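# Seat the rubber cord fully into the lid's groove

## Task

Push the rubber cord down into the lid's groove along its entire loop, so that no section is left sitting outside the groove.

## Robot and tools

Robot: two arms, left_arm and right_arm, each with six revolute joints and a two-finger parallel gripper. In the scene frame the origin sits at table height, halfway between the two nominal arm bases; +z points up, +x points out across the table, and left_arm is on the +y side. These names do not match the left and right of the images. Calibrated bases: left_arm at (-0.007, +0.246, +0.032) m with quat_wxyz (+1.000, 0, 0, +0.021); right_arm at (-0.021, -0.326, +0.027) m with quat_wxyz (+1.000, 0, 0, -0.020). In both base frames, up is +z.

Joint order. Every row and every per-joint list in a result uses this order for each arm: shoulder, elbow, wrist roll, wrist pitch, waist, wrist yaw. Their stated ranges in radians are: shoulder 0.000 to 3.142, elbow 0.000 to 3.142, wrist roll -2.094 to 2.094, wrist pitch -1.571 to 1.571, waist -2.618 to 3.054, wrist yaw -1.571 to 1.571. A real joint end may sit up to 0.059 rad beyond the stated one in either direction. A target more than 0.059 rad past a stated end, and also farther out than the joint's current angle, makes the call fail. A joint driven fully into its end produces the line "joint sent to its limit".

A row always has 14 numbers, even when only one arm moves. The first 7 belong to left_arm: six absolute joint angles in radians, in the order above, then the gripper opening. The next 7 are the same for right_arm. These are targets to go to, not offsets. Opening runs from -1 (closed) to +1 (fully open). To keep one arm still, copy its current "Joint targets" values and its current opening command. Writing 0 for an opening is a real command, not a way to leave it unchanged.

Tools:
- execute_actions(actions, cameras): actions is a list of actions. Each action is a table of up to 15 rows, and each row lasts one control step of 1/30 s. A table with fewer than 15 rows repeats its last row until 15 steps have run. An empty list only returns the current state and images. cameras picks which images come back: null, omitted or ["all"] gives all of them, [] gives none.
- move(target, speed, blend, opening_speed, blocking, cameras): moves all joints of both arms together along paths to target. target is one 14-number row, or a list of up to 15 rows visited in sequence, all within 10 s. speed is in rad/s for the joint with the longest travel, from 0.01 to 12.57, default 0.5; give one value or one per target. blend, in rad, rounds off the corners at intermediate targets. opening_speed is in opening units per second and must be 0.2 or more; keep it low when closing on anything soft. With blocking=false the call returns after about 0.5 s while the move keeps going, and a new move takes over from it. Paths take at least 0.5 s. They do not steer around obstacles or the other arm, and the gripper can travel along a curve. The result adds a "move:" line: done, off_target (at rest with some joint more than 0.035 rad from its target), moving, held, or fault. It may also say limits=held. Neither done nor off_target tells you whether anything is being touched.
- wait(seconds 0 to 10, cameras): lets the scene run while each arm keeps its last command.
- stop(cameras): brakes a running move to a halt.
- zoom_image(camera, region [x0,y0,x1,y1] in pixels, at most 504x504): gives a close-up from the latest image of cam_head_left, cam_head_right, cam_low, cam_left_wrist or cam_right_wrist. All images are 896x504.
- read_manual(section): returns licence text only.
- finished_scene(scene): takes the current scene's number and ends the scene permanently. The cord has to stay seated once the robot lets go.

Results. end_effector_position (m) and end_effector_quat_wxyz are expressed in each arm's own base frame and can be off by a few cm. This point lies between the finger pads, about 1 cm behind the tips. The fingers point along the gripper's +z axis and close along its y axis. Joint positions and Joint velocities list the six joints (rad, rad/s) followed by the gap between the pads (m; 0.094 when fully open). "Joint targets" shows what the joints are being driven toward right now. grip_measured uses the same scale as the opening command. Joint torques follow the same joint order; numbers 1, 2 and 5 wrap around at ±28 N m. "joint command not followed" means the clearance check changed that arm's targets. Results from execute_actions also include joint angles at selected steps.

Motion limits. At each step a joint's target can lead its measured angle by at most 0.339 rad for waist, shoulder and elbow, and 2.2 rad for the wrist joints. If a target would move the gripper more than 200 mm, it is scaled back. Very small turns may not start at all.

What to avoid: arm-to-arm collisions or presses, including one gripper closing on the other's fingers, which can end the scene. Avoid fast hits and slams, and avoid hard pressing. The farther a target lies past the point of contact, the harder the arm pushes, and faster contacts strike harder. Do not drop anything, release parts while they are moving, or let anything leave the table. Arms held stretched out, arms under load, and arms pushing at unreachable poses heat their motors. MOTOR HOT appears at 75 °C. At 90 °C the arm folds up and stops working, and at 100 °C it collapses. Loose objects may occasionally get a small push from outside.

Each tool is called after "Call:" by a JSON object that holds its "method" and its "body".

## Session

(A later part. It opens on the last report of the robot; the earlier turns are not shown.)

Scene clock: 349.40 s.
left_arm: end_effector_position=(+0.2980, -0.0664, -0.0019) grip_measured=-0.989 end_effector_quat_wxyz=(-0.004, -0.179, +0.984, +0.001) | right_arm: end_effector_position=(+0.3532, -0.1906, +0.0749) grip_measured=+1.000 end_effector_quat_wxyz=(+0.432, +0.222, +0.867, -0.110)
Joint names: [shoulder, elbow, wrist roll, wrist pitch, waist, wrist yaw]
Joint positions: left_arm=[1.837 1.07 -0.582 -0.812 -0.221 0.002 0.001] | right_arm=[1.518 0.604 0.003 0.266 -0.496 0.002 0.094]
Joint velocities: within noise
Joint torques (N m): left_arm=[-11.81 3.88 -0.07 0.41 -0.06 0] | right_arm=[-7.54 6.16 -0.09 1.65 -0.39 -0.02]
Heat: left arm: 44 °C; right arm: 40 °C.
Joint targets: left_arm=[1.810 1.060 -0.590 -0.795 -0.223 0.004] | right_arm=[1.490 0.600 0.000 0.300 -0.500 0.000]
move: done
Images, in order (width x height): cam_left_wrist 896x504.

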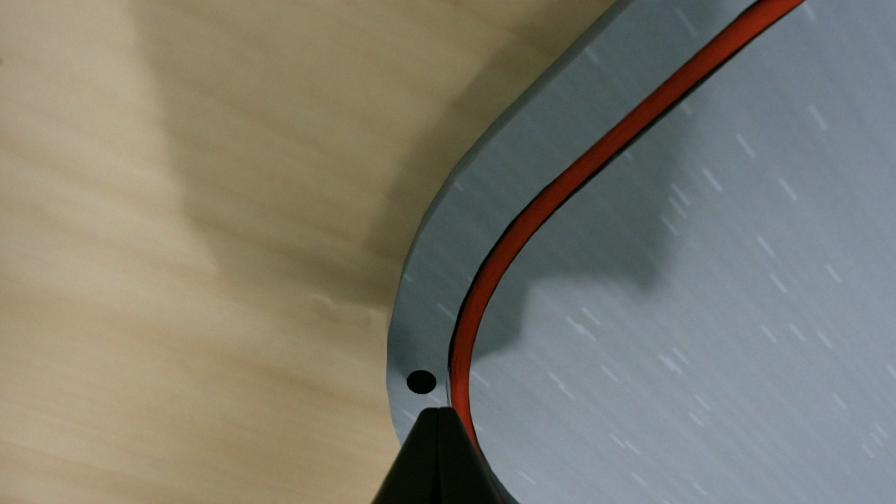

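Call:
{"method": "move", "body": {"target": [[1.845,1.09,-0.59,-0.80,-0.2345,0.004,-1,1.49,0.6,0,0.3,-0.5,0,1],[1.873,1.045,-0.59,-0.755,-0.2345,0.004,-1,1.49,0.6,0,0.3,-0.5,0,1],[1.907,1.008,-0.59,-0.725,-0.2345,0.004,-1,1.49,0.6,0,0.3,-0.5,0,1],[1.795,1.106,-0.59,-0.81,-0.2345,0.004,-1,1.49,0.6,0,0.3,-0.5,0,1]], "speed": [0.25,0.25,0.15,0.3], "cameras": ["cam_left_wrist"]}}

Call:
{"method": "zoom_image", "body": {"camera": "cam_left_wrist", "region": [300, 100, 700, 504]}}

Scene clock: 351.37 s.
left_arm: end_effector_position=(+0.3027, -0.0711, +0.0008) grip_measured=-0.989 end_effector_quat_wxyz=(+0.004, -0.175, +0.985, -0.005) | right_arm: end_effector_position=(+0.3532, -0.1906, +0.0749) grip_measured=+1.000 end_effector_quat_wxyz=(+0.432, +0.222, +0.867, -0.110)
Joint names: [shoulder, elbow, wrist roll, wrist pitch, waist, wrist yaw]
Joint positions: left_arm=[1.834 1.078 -0.582 -0.804 -0.231 0.006 0.001] | right_arm=[1.518 0.604 0.003 0.266 -0.496 0.002 0.094]
Joint velocities: within noise
Joint torques (N m): left_arm=[-13 7.34 -0.08 0.22 -0.38 -0.01] | right_arm=[-7.58 6.31 -0.01 1.63 -0.39 -0.04]
Heat: left arm: 44 °C; right arm: 40 °C.
Joint targets: left_arm=[1.795 1.106 -0.590 -0.810 -0.234 0.004] | right_arm=[1.490 0.600 0.000 0.300 -0.500 0.000]
move: off_target (left_arm); left_arm: the shoulder is farthest, 0.039 rad from its target
Images, in order (width x height): cam_left_wrist 896x504.

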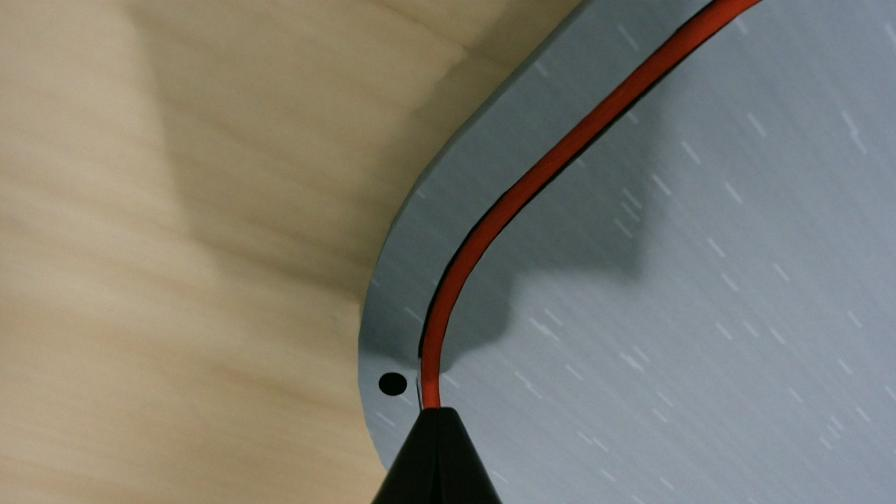

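Scaled by 1.248 from the camera's 896x504 image, which has a finer 1280x720 frame.

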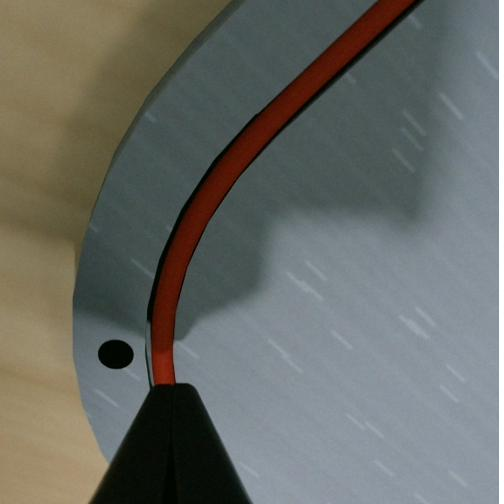

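Call:
{"method": "move", "body": {"target": [[1.73,1.07,0.6,-0.85,-0.26,0.004,-1,1.49,0.6,0,0.3,-0.5,0,1],[1.74,1.04,2.09,-0.83,-0.266,0.004,-1,1.49,0.6,0,0.3,-0.5,0,1],[1.762,1.045,2.09,-0.795,-0.266,0.004,-1,1.49,0.6,0,0.3,-0.5,0,1]], "speed": [0.5,0.8,0.3], "cameras": ["cam_left_wrist"]}}

Call:
{"method": "zoom_image", "body": {"camera": "cam_left_wrist", "region": [300, 100, 700, 504]}}

Scene clock: 356.93 s.
left_arm: end_effector_position=(+0.2983, -0.0792, +0.0121) grip_measured=-0.989 end_effector_quat_wxyz=(+0.016, +0.920, +0.390, +0.018) | right_arm: end_effector_position=(+0.3532, -0.1906, +0.0749) grip_measured=+1.000 end_effector_quat_wxyz=(+0.432, +0.222, +0.867, -0.110)
Joint names: [shoulder, elbow, wrist roll, wrist pitch, waist, wrist yaw]
Joint positions: left_arm=[1.774 1.052 2.078 -0.8 -0.261 0.003 0.001] | right_arm=[1.518 0.604 0.003 0.266 -0.496 0.002 0.094]
Joint velocities: within noise
Joint torques (N m): left_arm=[-9.69 4.44 0.11 0.37 -0.38 -0.01] | right_arm=[-7.61 6.41 -0.07 1.62 -0.43 -0.02]
Heat: left arm: 44 °C; right arm: 40 °C.
Joint targets: left_arm=[1.762 1.045 2.090 -0.795 -0.266 0.004] | right_arm=[1.490 0.600 0.000 0.300 -0.500 0.000]
move: done
Images, in order (width x height): cam_left_wrist 896x504.

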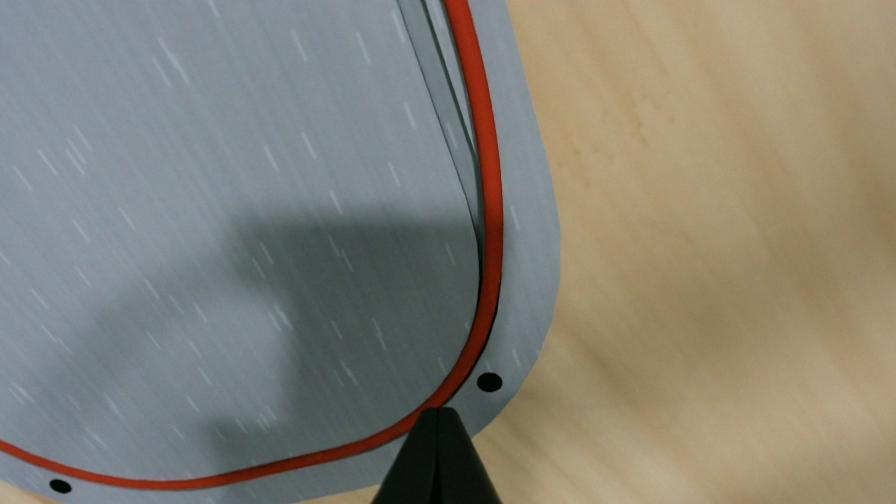

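Scaled by 1.248 from the camera's 896x504 image, which has a finer 1280x720 frame.

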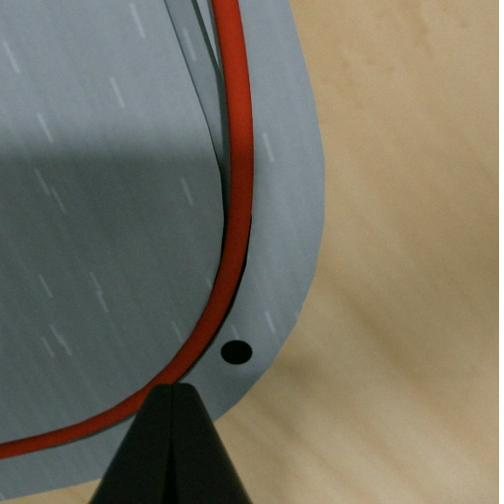

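Call:
{"method": "move", "body": {"target": [[1.836,0.997,2.09,-0.7427,-0.267,0.004,-1,1.49,0.6,0,0.3,-0.5,0,1]], "speed": 0.25, "cameras": ["cam_left_wrist"]}}

Call:
{"method": "zoom_image", "body": {"camera": "cam_left_wrist", "region": [300, 100, 700, 504]}}

Scene clock: 358.07 s.
left_arm: end_effector_position=(+0.2881, -0.0765, -0.0125) grip_measured=-0.989 end_effector_quat_wxyz=(+0.002, +0.921, +0.390, +0.000) | right_arm: end_effector_position=(+0.3532, -0.1906, +0.0749) grip_measured=+1.000 end_effector_quat_wxyz=(+0.432, +0.222, +0.867, -0.110)
Joint names: [shoulder, elbow, wrist roll, wrist pitch, waist, wrist yaw]
Joint positions: left_arm=[1.825 1.006 2.079 -0.748 -0.261 0.003 0.001] | right_arm=[1.518 0.604 0.003 0.266 -0.496 0.002 0.094]
Joint velocities: within noise
Joint torques (N m): left_arm=[-8.24 4.08 0.11 0.32 -0.4 -0.01] | right_arm=[-7.65 6.28 -0.09 1.63 -0.39 -0.02]
Heat: left arm: 44 °C; right arm: 40 °C.
Joint targets: left_arm=[1.836 0.997 2.090 -0.743 -0.267 0.004] | right_arm=[1.490 0.600 0.000 0.300 -0.500 0.000]
move: done
Images, in order (width x height): cam_left_wrist 896x504.

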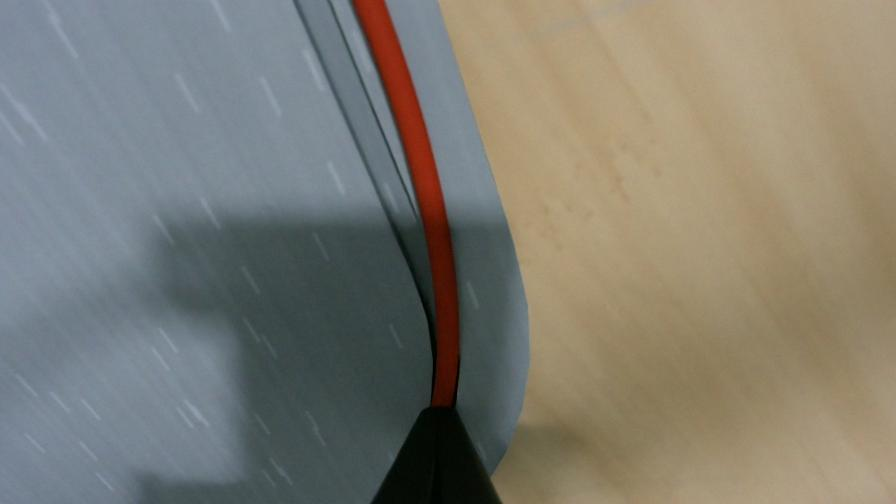

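Scaled by 1.248 from the camera's 896x504 image, which has a finer 1280x720 frame.

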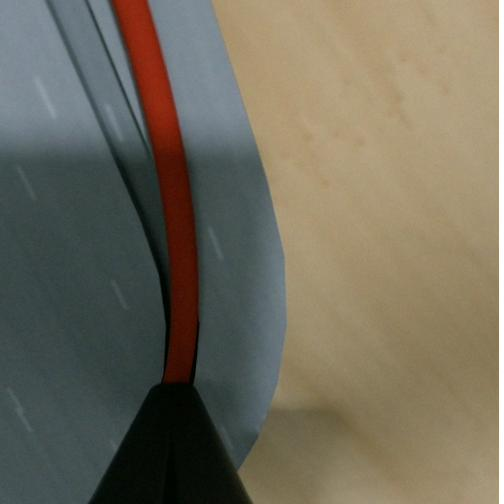

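Call:
{"method": "move", "body": {"target": [[1.875,0.957,2.09,-0.711,-0.267,0.004,-1,1.49,0.6,0,0.3,-0.5,0,1],[1.76,1.05,2.09,-0.80,-0.267,0.004,-1,1.49,0.6,0,0.3,-0.5,0,1],[1.745,1.025,1.915,-0.79,-0.3035,0.004,-1,1.49,0.6,0,0.3,-0.5,0,1],[1.815,0.973,1.915,-0.737,-0.3035,0.004,-1,1.49,0.6,0,0.3,-0.5,0,1]], "speed": [0.15,0.3,0.3,0.25], "cameras": ["cam_left_wrist"]}}

Call:
{"method": "zoom_image", "body": {"camera": "cam_left_wrist", "region": [300, 100, 700, 504]}}

Scene clock: 366.37 s.
left_arm: end_effector_position=(+0.2802, -0.0853, -0.0115) grip_measured=-0.989 end_effector_quat_wxyz=(+0.002, +0.895, +0.446, +0.003) | right_arm: end_effector_position=(+0.3532, -0.1906, +0.0749) grip_measured=+1.000 end_effector_quat_wxyz=(+0.432, +0.222, +0.867, -0.110)
Joint names: [shoulder, elbow, wrist roll, wrist pitch, waist, wrist yaw]
Joint positions: left_arm=[1.804 0.982 1.918 -0.743 -0.3 -0.001 0.001] | right_arm=[1.518 0.604 0.003 0.266 -0.496 0.002 0.094]
Joint velocities: within noise
Joint torques (N m): left_arm=[-7.68 3.9 -0.08 0.3 -0.5 -0.02] | right_arm=[-7.54 6.16 -0.06 1.61 -0.24 0.02]
Heat: left arm: 42 °C; right arm: 40 °C.
Joint targets: left_arm=[1.815 0.973 1.915 -0.737 -0.304 0.004] | right_arm=[1.490 0.600 0.000 0.300 -0.500 0.000]
move: done
Images, in order (width x height): cam_left_wrist 896x504.

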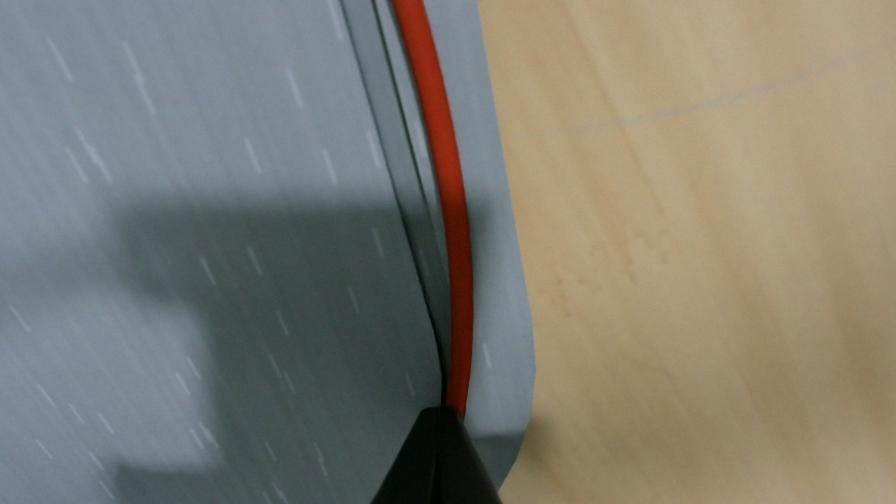

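Scaled by 1.248 from the camera's 896x504 image, which has a finer 1280x720 frame.

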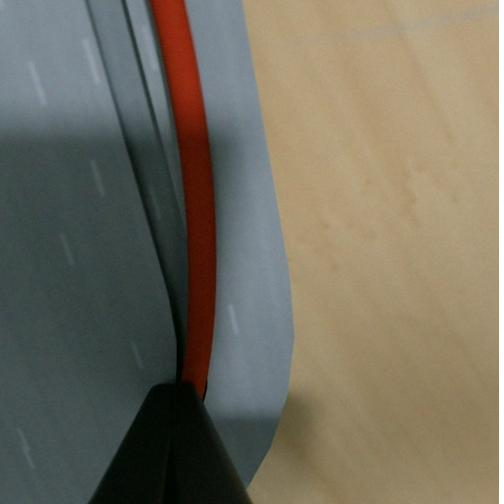

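Call:
{"method": "move", "body": {"target": [[1.765,1.0,1.915,-0.77,-0.299,0.004,-1,1.49,0.6,0,0.3,-0.5,0,1],[1.806,0.961,1.915,-0.732,-0.299,0.004,-1,1.49,0.6,0,0.3,-0.5,0,1],[1.846,0.923,1.915,-0.702,-0.299,0.004,-1,1.49,0.6,0,0.3,-0.5,0,1],[1.735,1.016,1.915,-0.792,-0.299,0.004,-1,1.49,0.6,0,0.3,-0.5,0,1],[1.73,1.01,1.75,-0.79,-0.32,0.004,-1,1.49,0.6,0,0.3,-0.5,0,1],[1.78,0.966,1.75,-0.747,-0.32,0.004,-1,1.49,0.6,0,0.3,-0.5,0,1]], "speed": [0.25,0.2,0.15,0.3,0.3,0.25], "cameras": ["cam_left_wrist"]}}

Call:
{"method": "zoom_image", "body": {"camera": "cam_left_wrist", "region": [300, 100, 700, 504]}}

Scene clock: 369.23 s.
left_arm: end_effector_position=(+0.2782, -0.0896, -0.0035) grip_measured=-0.989 end_effector_quat_wxyz=(+0.008, +0.860, +0.511, +0.008) | right_arm: end_effector_position=(+0.3532, -0.1906, +0.0749) grip_measured=+1.000 end_effector_quat_wxyz=(+0.432, +0.222, +0.867, -0.110)
Joint names: [shoulder, elbow, wrist roll, wrist pitch, waist, wrist yaw]
Joint positions: left_arm=[1.77 0.977 1.754 -0.755 -0.316 -0.001 0.001] | right_arm=[1.518 0.604 0.003 0.266 -0.496 0.002 0.094]
Joint velocities: within noise
Joint torques (N m): left_arm=[-7.47 3.92 -0.07 0.32 -0.49 0.05] | right_arm=[-7.65 6.05 -0.04 1.63 -0.39 0.02]
Heat: left arm: 42 °C; right arm: 40 °C.
Joint targets: left_arm=[1.780 0.966 1.750 -0.747 -0.320 0.004] | right_arm=[1.490 0.600 0.000 0.300 -0.500 0.000]
move: done
Images, in order (width x height): cam_left_wrist 896x504.

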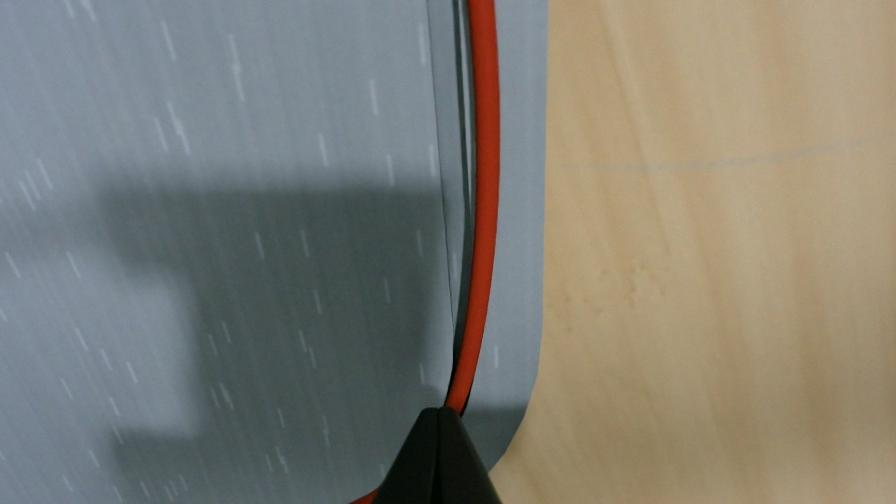

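Scaled by 1.248 from the camera's 896x504 image, which has a finer 1280x720 frame.

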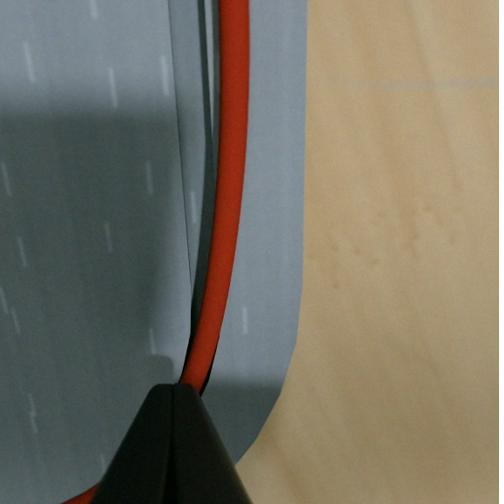

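Call:
{"method": "move", "body": {"target": [[1.805,0.957,1.72,-0.734,-0.32,0.004,-1,1.49,0.6,0,0.3,-0.5,0,1]], "speed": 0.2, "cameras": ["cam_left_wrist"]}}

Call:
{"method": "zoom_image", "body": {"camera": "cam_left_wrist", "region": [300, 100, 700, 504]}}

Scene clock: 370.33 s.
left_arm: end_effector_position=(+0.2751, -0.0886, -0.0116) grip_measured=-0.989 end_effector_quat_wxyz=(+0.001, +0.852, +0.524, +0.002) | right_arm: end_effector_position=(+0.3532, -0.1906, +0.0749) grip_measured=+1.000 end_effector_quat_wxyz=(+0.432, +0.222, +0.867, -0.110)
Joint names: [shoulder, elbow, wrist roll, wrist pitch, waist, wrist yaw]
Joint positions: left_arm=[1.792 0.967 1.724 -0.742 -0.316 -0.001 0.001] | right_arm=[1.518 0.604 0.003 0.266 -0.496 0.002 0.094]
Joint velocities: within noise
Joint torques (N m): left_arm=[-7.49 3.74 -0.06 0.29 -0.06 0.06] | right_arm=[-7.49 6.17 -0.03 1.63 -0.34 0.01]
Heat: left arm: 42 °C; right arm: 40 °C.
Joint targets: left_arm=[1.805 0.957 1.720 -0.734 -0.320 0.004] | right_arm=[1.490 0.600 0.000 0.300 -0.500 0.000]
move: done
Images, in order (width x height): cam_left_wrist 896x504.

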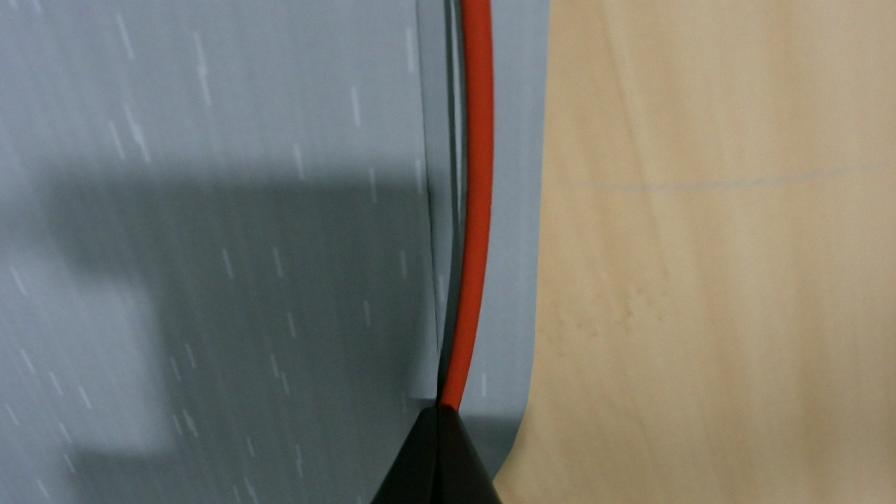

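Scaled by 1.248 from the camera's 896x504 image, which has a finer 1280x720 frame.

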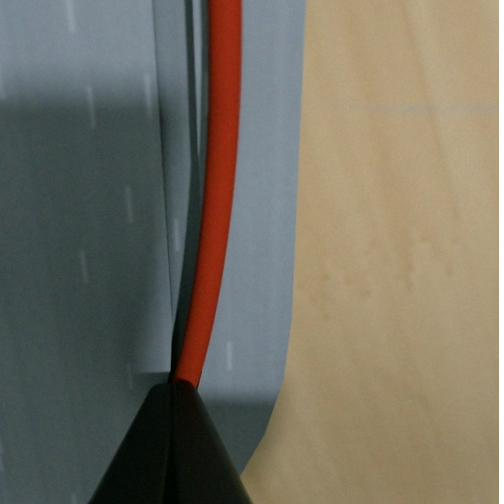

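Call:
{"method": "move", "body": {"target": [[1.765,0.98,1.72,-0.76,-0.32,0.004,-1,1.49,0.6,0,0.3,-0.5,0,1],[1.80,0.949,1.68,-0.732,-0.32,0.004,-1,1.49,0.6,0,0.3,-0.5,0,1],[1.838,0.91,1.68,-0.702,-0.32,0.004,-1,1.49,0.6,0,0.3,-0.5,0,1],[1.725,1.004,1.68,-0.79,-0.32,0.004,-1,1.49,0.6,0,0.3,-0.5,0,1],[1.725,1.0,1.64,-0.787,-0.34,0.004,-1,1.49,0.6,0,0.3,-0.5,0,1],[1.79,0.941,1.64,-0.73,-0.34,0.004,-1,1.49,0.6,0,0.3,-0.5,0,1]], "speed": [0.25,0.2,0.15,0.3,0.3,0.25], "cameras": ["cam_left_wrist"]}}

Call:
{"method": "zoom_image", "body": {"camera": "cam_left_wrist", "region": [300, 100, 700, 504]}}

Scene clock: 372.90 s.
left_arm: end_effector_position=(+0.2690, -0.0930, -0.0119) grip_measured=-0.989 end_effector_quat_wxyz=(+0.000, +0.836, +0.548, +0.001) | right_arm: end_effector_position=(+0.3532, -0.1906, +0.0749) grip_measured=+1.000 end_effector_quat_wxyz=(+0.432, +0.222, +0.867, -0.110)
Joint names: [shoulder, elbow, wrist roll, wrist pitch, waist, wrist yaw]
Joint positions: left_arm=[1.78 0.949 1.643 -0.739 -0.337 -0.002 0.001] | right_arm=[1.518 0.604 0.003 0.266 -0.496 0.002 0.094]
Joint velocities: within noise
Joint torques (N m): left_arm=[-7.47 3.96 -0.04 0.35 -0.36 0.07] | right_arm=[-7.57 6.12 -0.01 1.58 -0.25 0.01]
Heat: left arm: 42 °C; right arm: 40 °C.
Joint targets: left_arm=[1.790 0.941 1.640 -0.730 -0.340 0.004] | right_arm=[1.490 0.600 0.000 0.300 -0.500 0.000]
move: done
Images, in order (width x height): cam_left_wrist 896x504.

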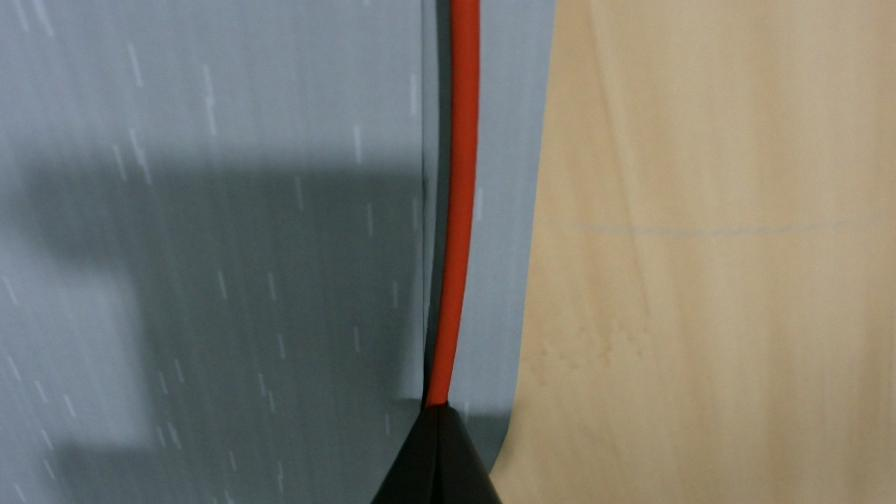

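Scaled by 1.248 from the camera's 896x504 image, which has a finer 1280x720 frame.

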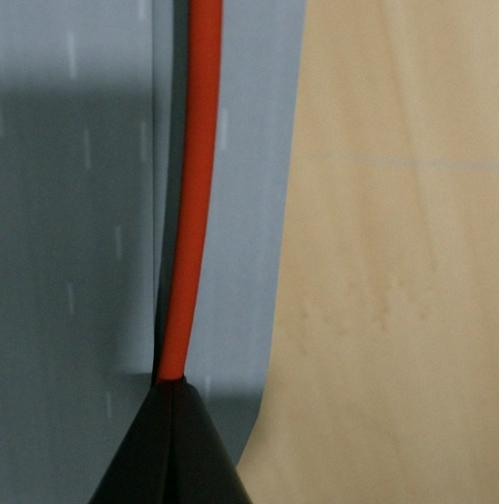

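Call:
{"method": "move", "body": {"target": [[1.83,0.904,1.64,-0.70,-0.34,0.004,-1,1.49,0.6,0,0.3,-0.5,0,1],[1.718,0.998,1.64,-0.786,-0.34,0.004,-1,1.49,0.6,0,0.3,-0.5,0,1],[1.718,1.0,1.627,-0.786,-0.373,0.004,-1,1.49,0.6,0,0.3,-0.5,0,1],[1.793,0.9445,1.627,-0.731,-0.373,0.004,-1,1.49,0.6,0,0.3,-0.5,0,1],[1.831,0.9055,1.627,-0.701,-0.373,0.004,-1,1.49,0.6,0,0.3,-0.5,0,1],[1.718,1.0,1.627,-0.786,-0.373,0.004,-1,1.49,0.6,0,0.3,-0.5,0,1],[1.718,1.0,1.588,-0.786,-0.411,0.004,-1,1.49,0.6,0,0.3,-0.5,0,1],[1.793,0.945,1.588,-0.731,-0.411,0.004,-1,1.49,0.6,0,0.3,-0.5,0,1]], "speed": [0.15,0.3,0.3,0.25,0.15,0.3,0.3,0.25], "cameras": ["cam_left_wrist"]}}

Call:
{"method": "zoom_image", "body": {"camera": "cam_left_wrist", "region": [300, 100, 700, 504]}}

Scene clock: 376.33 s.
left_arm: end_effector_position=(+0.2621, -0.1122, -0.0122) grip_measured=-0.989 end_effector_quat_wxyz=(-0.001, +0.842, +0.540, +0.002) | right_arm: end_effector_position=(+0.3532, -0.1906, +0.0749) grip_measured=+1.000 end_effector_quat_wxyz=(+0.432, +0.222, +0.867, -0.110)
Joint names: [shoulder, elbow, wrist roll, wrist pitch, waist, wrist yaw]
Joint positions: left_arm=[1.784 0.953 1.591 -0.74 -0.41 -0.004 0.001] | right_arm=[1.518 0.604 0.003 0.266 -0.496 0.002 0.094]
Joint velocities: within noise
Joint torques (N m): left_arm=[-7.56 3.97 -0.03 0.31 -0.28 0.04] | right_arm=[-7.69 6.38 -0.04 1.63 -0.25 -0.03]
Heat: left arm: 42 °C; right arm: 40 °C.
Joint targets: left_arm=[1.793 0.945 1.588 -0.731 -0.411 0.004] | right_arm=[1.490 0.600 0.000 0.300 -0.500 0.000]
move: done
Images, in order (width x height): cam_left_wrist 896x504.

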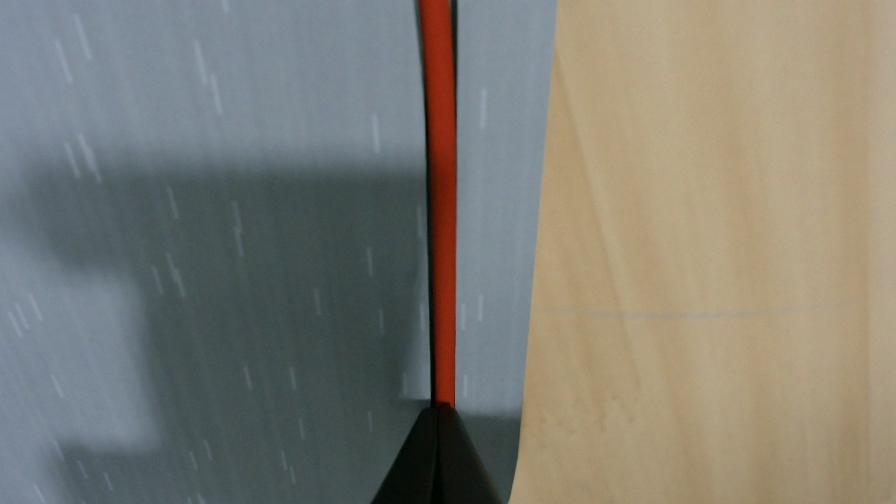

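Scaled by 1.248 from the camera's 896x504 image, which has a finer 1280x720 frame.

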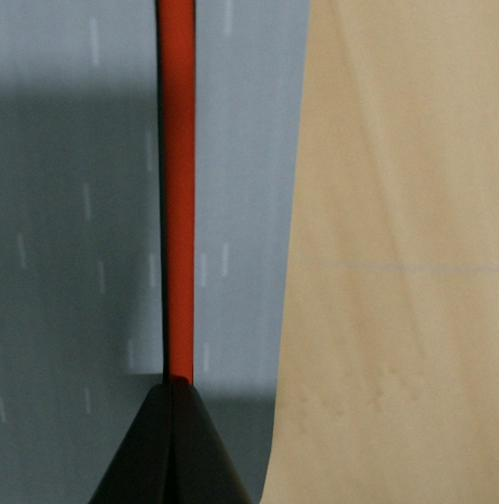

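Call:
{"method": "move", "body": {"target": [[1.828,0.902,1.588,-0.70,-0.411,0.004,-1,1.49,0.6,0,0.3,-0.5,0,1],[1.715,0.996,1.588,-0.785,-0.411,0.004,-1,1.49,0.6,0,0.3,-0.5,0,1],[1.715,0.996,1.55,-0.785,-0.45,0.004,-1,1.49,0.6,0,0.3,-0.5,0,1],[1.79,0.941,1.55,-0.73,-0.45,0.004,-1,1.49,0.6,0,0.3,-0.5,0,1],[1.828,0.902,1.55,-0.70,-0.45,0.004,-1,1.49,0.6,0,0.3,-0.5,0,1],[1.715,0.996,1.55,-0.785,-0.45,0.004,-1,1.49,0.6,0,0.3,-0.5,0,1],[1.715,0.997,1.511,-0.785,-0.488,0.004,-1,1.49,0.6,0,0.3,-0.5,0,1],[1.792,0.943,1.511,-0.7305,-0.488,0.004,-1,1.49,0.6,0,0.3,-0.5,0,1]], "speed": [0.15,0.3,0.3,0.25,0.15,0.3,0.3,0.25], "cameras": ["cam_left_wrist"]}}

Call:
{"method": "zoom_image", "body": {"camera": "cam_left_wrist", "region": [300, 100, 700, 504]}}

Scene clock: 379.67 s.
left_arm: end_effector_position=(+0.2521, -0.1316, -0.0124) grip_measured=-0.989 end_effector_quat_wxyz=(-0.002, +0.842, +0.539, +0.002) | right_arm: end_effector_position=(+0.3532, -0.1906, +0.0749) grip_measured=+1.000 end_effector_quat_wxyz=(+0.432, +0.222, +0.867, -0.110)
Joint names: [shoulder, elbow, wrist roll, wrist pitch, waist, wrist yaw]
Joint positions: left_arm=[1.783 0.951 1.515 -0.74 -0.487 -0.004 0.001] | right_arm=[1.518 0.604 0.003 0.266 -0.496 0.002 0.094]
Joint velocities: within noise
Joint torques (N m): left_arm=[-7.88 3.78 -0.08 0.29 0.17 0.1] | right_arm=[-7.51 6.38 -0.05 1.65 -0.12 -0.02]
Heat: left arm: 41 °C; right arm: 40 °C.
Joint targets: left_arm=[1.792 0.943 1.511 -0.730 -0.488 0.004] | right_arm=[1.490 0.600 0.000 0.300 -0.500 0.000]
move: done
Images, in order (width x height): cam_left_wrist 896x504.

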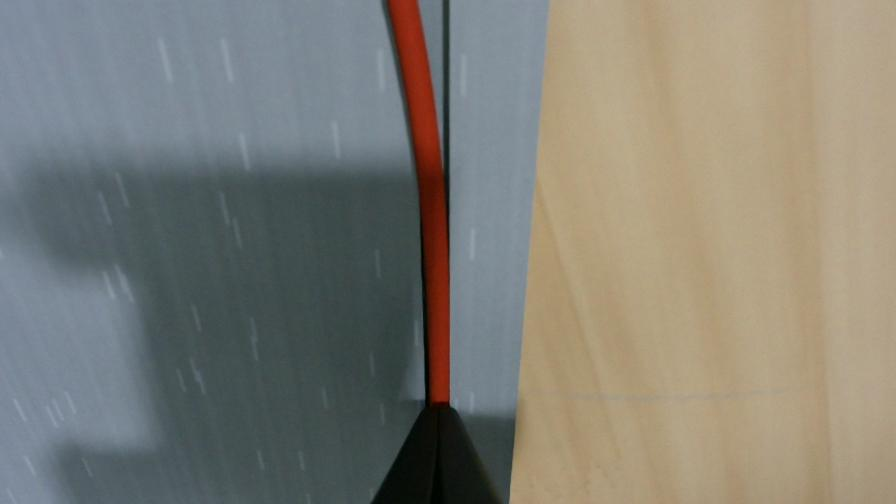

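Scaled by 1.248 from the camera's 896x504 image, which has a finer 1280x720 frame.

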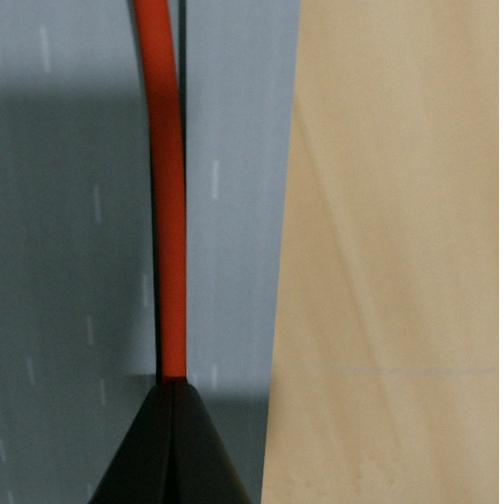

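Call:
{"method": "move", "body": {"target": [[1.83,0.904,1.511,-0.70,-0.488,0.004,-1,1.49,0.6,0,0.3,-0.5,0,1],[1.717,0.998,1.511,-0.785,-0.488,0.004,-1,1.49,0.6,0,0.3,-0.5,0,1],[1.72,1.002,1.473,-0.786,-0.526,0.004,-1,1.49,0.6,0,0.3,-0.5,0,1],[1.795,0.947,1.473,-0.7315,-0.526,0.004,-1,1.49,0.6,0,0.3,-0.5,0,1],[1.833,0.908,1.473,-0.7015,-0.526,0.004,-1,1.49,0.6,0,0.3,-0.5,0,1],[1.72,1.002,1.473,-0.786,-0.526,0.004,-1,1.49,0.6,0,0.3,-0.5,0,1],[1.724,1.007,1.435,-0.787,-0.564,0.004,-1,1.49,0.6,0,0.3,-0.5,0,1],[1.799,0.952,1.435,-0.733,-0.564,0.004,-1,1.49,0.6,0,0.3,-0.5,0,1]], "speed": [0.15,0.3,0.3,0.25,0.15,0.3,0.3,0.25], "cameras": ["cam_left_wrist"]}}

Call:
{"method": "zoom_image", "body": {"camera": "cam_left_wrist", "region": [300, 100, 700, 504]}}

Scene clock: 382.93 s.
left_arm: end_effector_position=(+0.2429, -0.1513, -0.0124) grip_measured=-0.989 end_effector_quat_wxyz=(-0.002, +0.842, +0.539, +0.001) | right_arm: end_effector_position=(+0.3532, -0.1906, +0.0749) grip_measured=+1.000 end_effector_quat_wxyz=(+0.432, +0.222, +0.867, -0.110)
Joint names: [shoulder, elbow, wrist roll, wrist pitch, waist, wrist yaw]
Joint positions: left_arm=[1.79 0.96 1.439 -0.743 -0.563 -0.004 0.001] | right_arm=[1.518 0.604 0.003 0.266 -0.496 0.002 0.094]
Joint velocities: within noise
Joint torques (N m): left_arm=[-7.61 3.9 -0.08 0.34 -0.01 0.08] | right_arm=[-7.73 6.32 -0.11 1.61 -0.27 -0.01]
Heat: left arm: 41 °C; right arm: 41 °C.
Joint targets: left_arm=[1.799 0.952 1.435 -0.733 -0.564 0.004] | right_arm=[1.490 0.600 0.000 0.300 -0.500 0.000]
move: done
Images, in order (width x height): cam_left_wrist 896x504.

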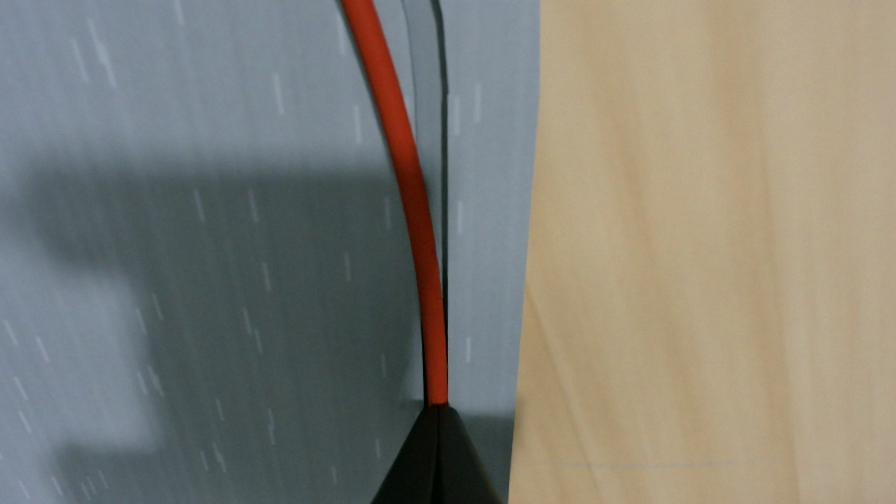

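Scaled by 1.248 from the camera's 896x504 image, which has a finer 1280x720 frame.

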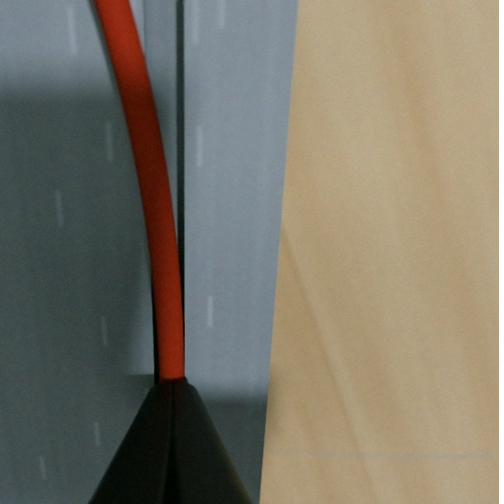

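Call:
{"method": "move", "body": {"target": [[1.837,0.913,1.435,-0.7025,-0.564,0.004,-1,1.49,0.6,0,0.3,-0.5,0,1],[1.724,1.007,1.435,-0.787,-0.564,0.004,-1,1.49,0.6,0,0.3,-0.5,0,1],[1.73,1.015,1.398,-0.789,-0.601,0.004,-1,1.49,0.6,0,0.3,-0.5,0,1],[1.805,0.96,1.398,-0.735,-0.601,0.004,-1,1.49,0.6,0,0.3,-0.5,0,1],[1.843,0.921,1.398,-0.705,-0.601,0.004,-1,1.49,0.6,0,0.3,-0.5,0,1],[1.73,1.015,1.398,-0.789,-0.601,0.004,-1,1.49,0.6,0,0.3,-0.5,0,1],[1.736,1.024,1.361,-0.791,-0.638,0.004,-1,1.49,0.6,0,0.3,-0.5,0,1],[1.811,0.969,1.361,-0.737,-0.638,0.004,-1,1.49,0.6,0,0.3,-0.5,0,1]], "speed": [0.15,0.3,0.3,0.25,0.15,0.3,0.3,0.25], "cameras": ["cam_left_wrist"]}}

Call:
{"method": "zoom_image", "body": {"camera": "cam_left_wrist", "region": [300, 100, 700, 504]}}

Scene clock: 386.20 s.
left_arm: end_effector_position=(+0.2343, -0.1712, -0.0120) grip_measured=-0.989 end_effector_quat_wxyz=(-0.002, +0.842, +0.539, +0.002) | right_arm: end_effector_position=(+0.3532, -0.1906, +0.0749) grip_measured=+1.000 end_effector_quat_wxyz=(+0.432, +0.222, +0.867, -0.110)
Joint names: [shoulder, elbow, wrist roll, wrist pitch, waist, wrist yaw]
Joint positions: left_arm=[1.801 0.977 1.365 -0.748 -0.637 -0.005 0.001] | right_arm=[1.518 0.604 0.003 0.266 -0.496 0.002 0.094]
Joint velocities: within noise
Joint torques (N m): left_arm=[-7.61 4 -0.07 0.38 -0.14 0.07] | right_arm=[-7.56 6.38 -0.02 1.6 -0.35 -0.03]
Heat: left arm: 41 °C; right arm: 41 °C.
Joint targets: left_arm=[1.811 0.969 1.361 -0.737 -0.638 0.004] | right_arm=[1.490 0.600 0.000 0.300 -0.500 0.000]
move: done
Images, in order (width x height): cam_left_wrist 896x504.

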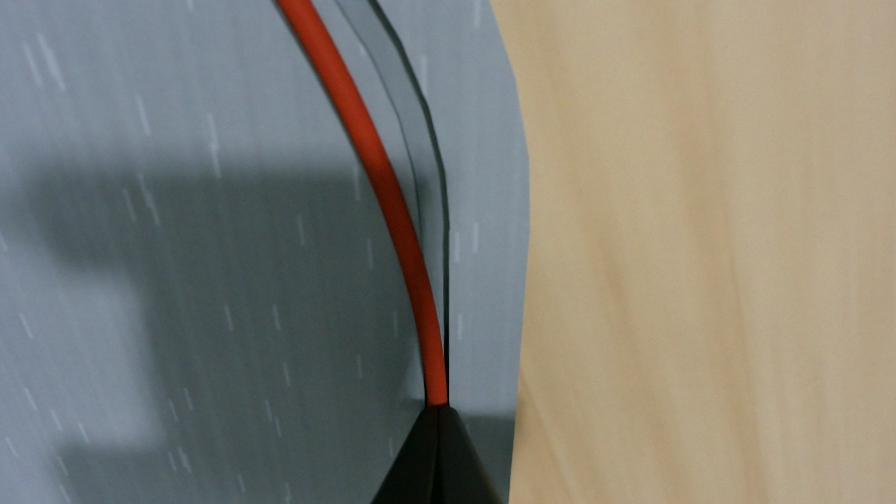

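Scaled by 1.248 from the camera's 896x504 image, which has a finer 1280x720 frame.

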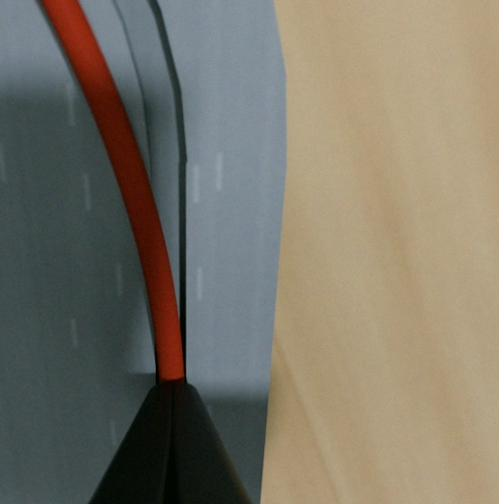

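Call:
{"method": "move", "body": {"target": [[1.849,0.93,1.361,-0.707,-0.638,0.004,-1,1.49,0.6,0,0.3,-0.5,0,1],[1.736,1.024,1.361,-0.791,-0.638,0.004,-1,1.49,0.6,0,0.3,-0.5,0,1],[1.743,1.033,1.331,-0.793,-0.668,0.004,-1,1.49,0.6,0,0.3,-0.5,0,1],[1.818,0.978,1.331,-0.739,-0.668,0.004,-1,1.49,0.6,0,0.3,-0.5,0,1],[1.856,0.939,1.331,-0.709,-0.668,0.004,-1,1.49,0.6,0,0.3,-0.5,0,1],[1.743,1.033,1.331,-0.793,-0.668,0.004,-1,1.49,0.6,0,0.3,-0.5,0,1],[1.75,1.043,1.301,-0.796,-0.698,0.004,-1,1.49,0.6,0,0.3,-0.5,0,1],[1.825,0.988,1.301,-0.742,-0.698,0.004,-1,1.49,0.6,0,0.3,-0.5,0,1]], "speed": [0.15,0.3,0.3,0.25,0.15,0.3,0.3,0.25], "cameras": ["cam_left_wrist"]}}

Call:
{"method": "zoom_image", "body": {"camera": "cam_left_wrist", "region": [300, 100, 700, 504]}}

Scene clock: 389.57 s.
left_arm: end_effector_position=(+0.2270, -0.1873, -0.0117) grip_measured=-0.989 end_effector_quat_wxyz=(-0.002, +0.842, +0.539, +0.003) | right_arm: end_effector_position=(+0.3532, -0.1906, +0.0749) grip_measured=+1.000 end_effector_quat_wxyz=(+0.432, +0.222, +0.867, -0.110)
Joint names: [shoulder, elbow, wrist roll, wrist pitch, waist, wrist yaw]
Joint positions: left_arm=[1.815 0.996 1.305 -0.754 -0.697 -0.006 0.001] | right_arm=[1.518 0.604 0.003 0.266 -0.496 0.002 0.094]
Joint velocities: within noise
Joint torques (N m): left_arm=[-8.06 3.86 0.02 0.35 -0.14 0.05] | right_arm=[-7.62 6.39 -0.06 1.62 -0.32 -0.02]
Heat: left arm: 41 °C; right arm: 41 °C.
Joint targets: left_arm=[1.825 0.988 1.301 -0.742 -0.698 0.004] | right_arm=[1.490 0.600 0.000 0.300 -0.500 0.000]
move: done
Images, in order (width x height): cam_left_wrist 896x504.

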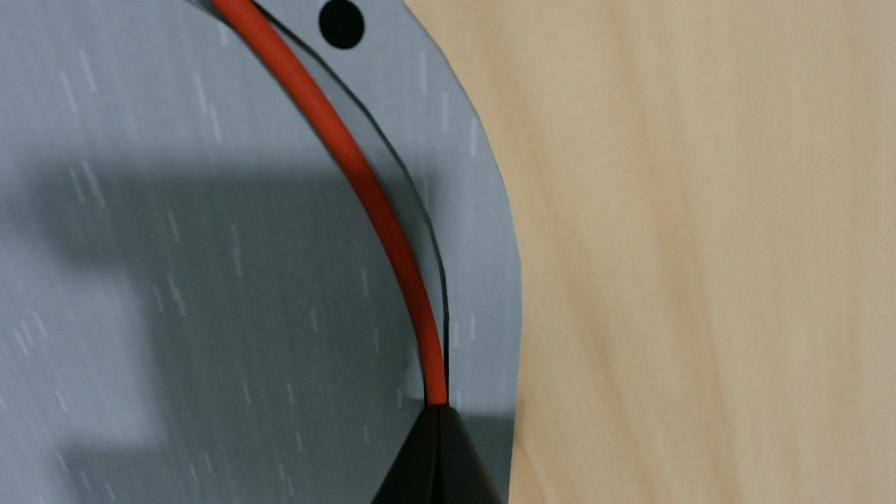

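Scaled by 1.248 from the camera's 896x504 image, which has a finer 1280x720 frame.

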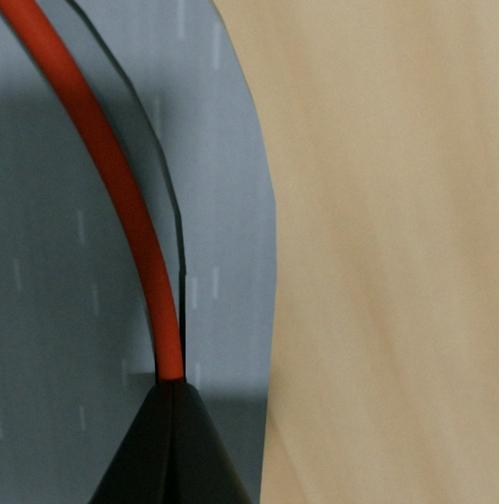

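Call:
{"method": "move", "body": {"target": [[1.863,0.949,1.301,-0.712,-0.698,0.004,-1,1.49,0.6,0,0.3,-0.5,0,1],[1.75,1.043,1.301,-0.796,-0.698,0.004,-1,1.49,0.6,0,0.3,-0.5,0,1],[1.758,1.0535,1.272,-0.7985,-0.727,0.004,-1,1.49,0.6,0,0.3,-0.5,0,1],[1.833,0.9985,1.272,-0.7445,-0.727,0.004,-1,1.49,0.6,0,0.3,-0.5,0,1],[1.871,0.9595,1.272,-0.7145,-0.727,0.004,-1,1.49,0.6,0,0.3,-0.5,0,1],[1.758,1.0535,1.272,-0.7985,-0.727,0.004,-1,1.49,0.6,0,0.3,-0.5,0,1],[1.767,1.0655,1.243,-0.8015,-0.755,0.004,-1,1.49,0.6,0,0.3,-0.5,0,1],[1.842,1.0105,1.243,-0.7475,-0.755,0.004,-1,1.49,0.6,0,0.3,-0.5,0,1]], "speed": [0.15,0.3,0.3,0.25,0.15,0.3,0.3,0.25], "cameras": ["cam_left_wrist"]}}

Call:
{"method": "zoom_image", "body": {"camera": "cam_left_wrist", "region": [300, 100, 700, 504]}}

Scene clock: 392.83 s.
left_arm: end_effector_position=(+0.2197, -0.2033, -0.0116) grip_measured=-0.989 end_effector_quat_wxyz=(-0.002, +0.842, +0.540, +0.003) | right_arm: end_effector_position=(+0.3532, -0.1906, +0.0749) grip_measured=+1.000 end_effector_quat_wxyz=(+0.432, +0.222, +0.867, -0.110)
Joint names: [shoulder, elbow, wrist roll, wrist pitch, waist, wrist yaw]
Joint positions: left_arm=[1.832 1.019 1.247 -0.76 -0.754 -0.006 0.001] | right_arm=[1.518 0.604 0.003 0.266 -0.496 0.002 0.094]
Joint velocities: within noise
Joint torques (N m): left_arm=[-8.13 4.04 -0.11 0.33 -0.01 0.1] | right_arm=[-7.49 6.16 -0.06 1.6 -0.4 -0.03]
Heat: left arm: 41 °C; right arm: 41 °C.
Joint targets: left_arm=[1.842 1.011 1.243 -0.747 -0.755 0.004] | right_arm=[1.490 0.600 0.000 0.300 -0.500 0.000]
move: done
Images, in order (width x height): cam_left_wrist 896x504.

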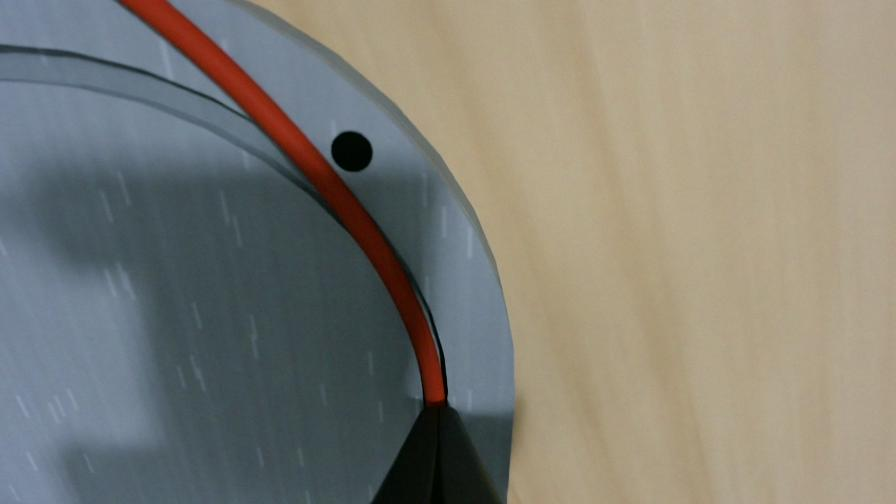

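Scaled by 1.248 from the camera's 896x504 image, which has a finer 1280x720 frame.

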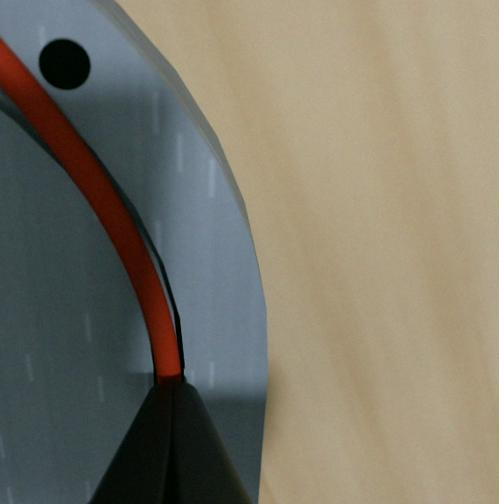

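Call:
{"method": "move", "body": {"target": [[1.88,0.9715,1.23,-0.7175,-0.755,0.004,-1,1.49,0.6,0,0.3,-0.5,0,1],[1.767,1.0655,1.23,-0.8015,-0.755,0.004,-1,1.49,0.6,0,0.3,-0.5,0,1],[1.777,1.0785,1.11,-0.805,-0.786,0.004,-1,1.49,0.6,0,0.3,-0.5,0,1],[1.852,1.0235,1.11,-0.751,-0.786,0.004,-1,1.49,0.6,0,0.3,-0.5,0,1]], "speed": [0.15,0.3,0.3,0.25], "cameras": ["cam_left_wrist"]}}

Call:
{"method": "zoom_image", "body": {"camera": "cam_left_wrist", "region": [200, 0, 700, 504]}}

Scene clock: 395.50 s.
left_arm: end_effector_position=(+0.2156, -0.2113, -0.0116) grip_measured=-0.989 end_effector_quat_wxyz=(-0.002, +0.813, +0.583, +0.003) | right_arm: end_effector_position=(+0.3532, -0.1906, +0.0749) grip_measured=+1.000 end_effector_quat_wxyz=(+0.432, +0.222, +0.867, -0.110)
Joint names: [shoulder, elbow, wrist roll, wrist pitch, waist, wrist yaw]
Joint positions: left_arm=[1.842 1.032 1.115 -0.764 -0.783 -0.007 0.001] | right_arm=[1.518 0.604 0.003 0.266 -0.496 0.002 0.094]
Joint velocities: within noise
Joint torques (N m): left_arm=[-8.25 3.97 -0.04 0.37 -0.14 0.12] | right_arm=[-7.64 6.26 -0.05 1.63 -0.12 -0.04]
Heat: left arm: 41 °C; right arm: 41 °C.
Joint targets: left_arm=[1.852 1.023 1.110 -0.751 -0.786 0.004] | right_arm=[1.490 0.600 0.000 0.300 -0.500 0.000]
move: done
Images, in order (width x height): cam_left_wrist 896x504.

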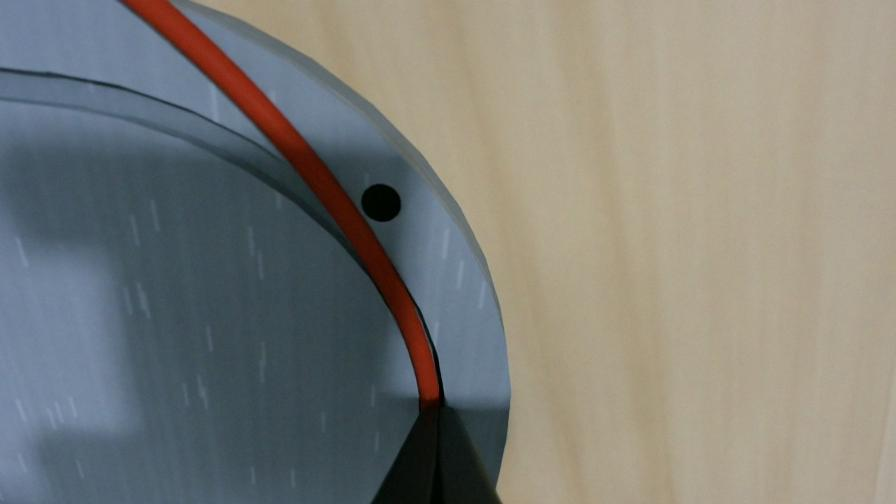

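Scaled by 1.000.

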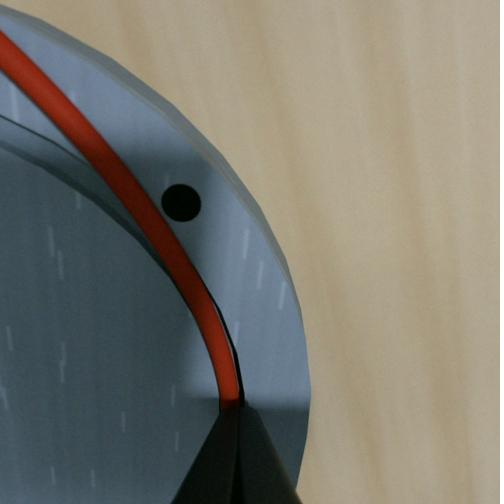

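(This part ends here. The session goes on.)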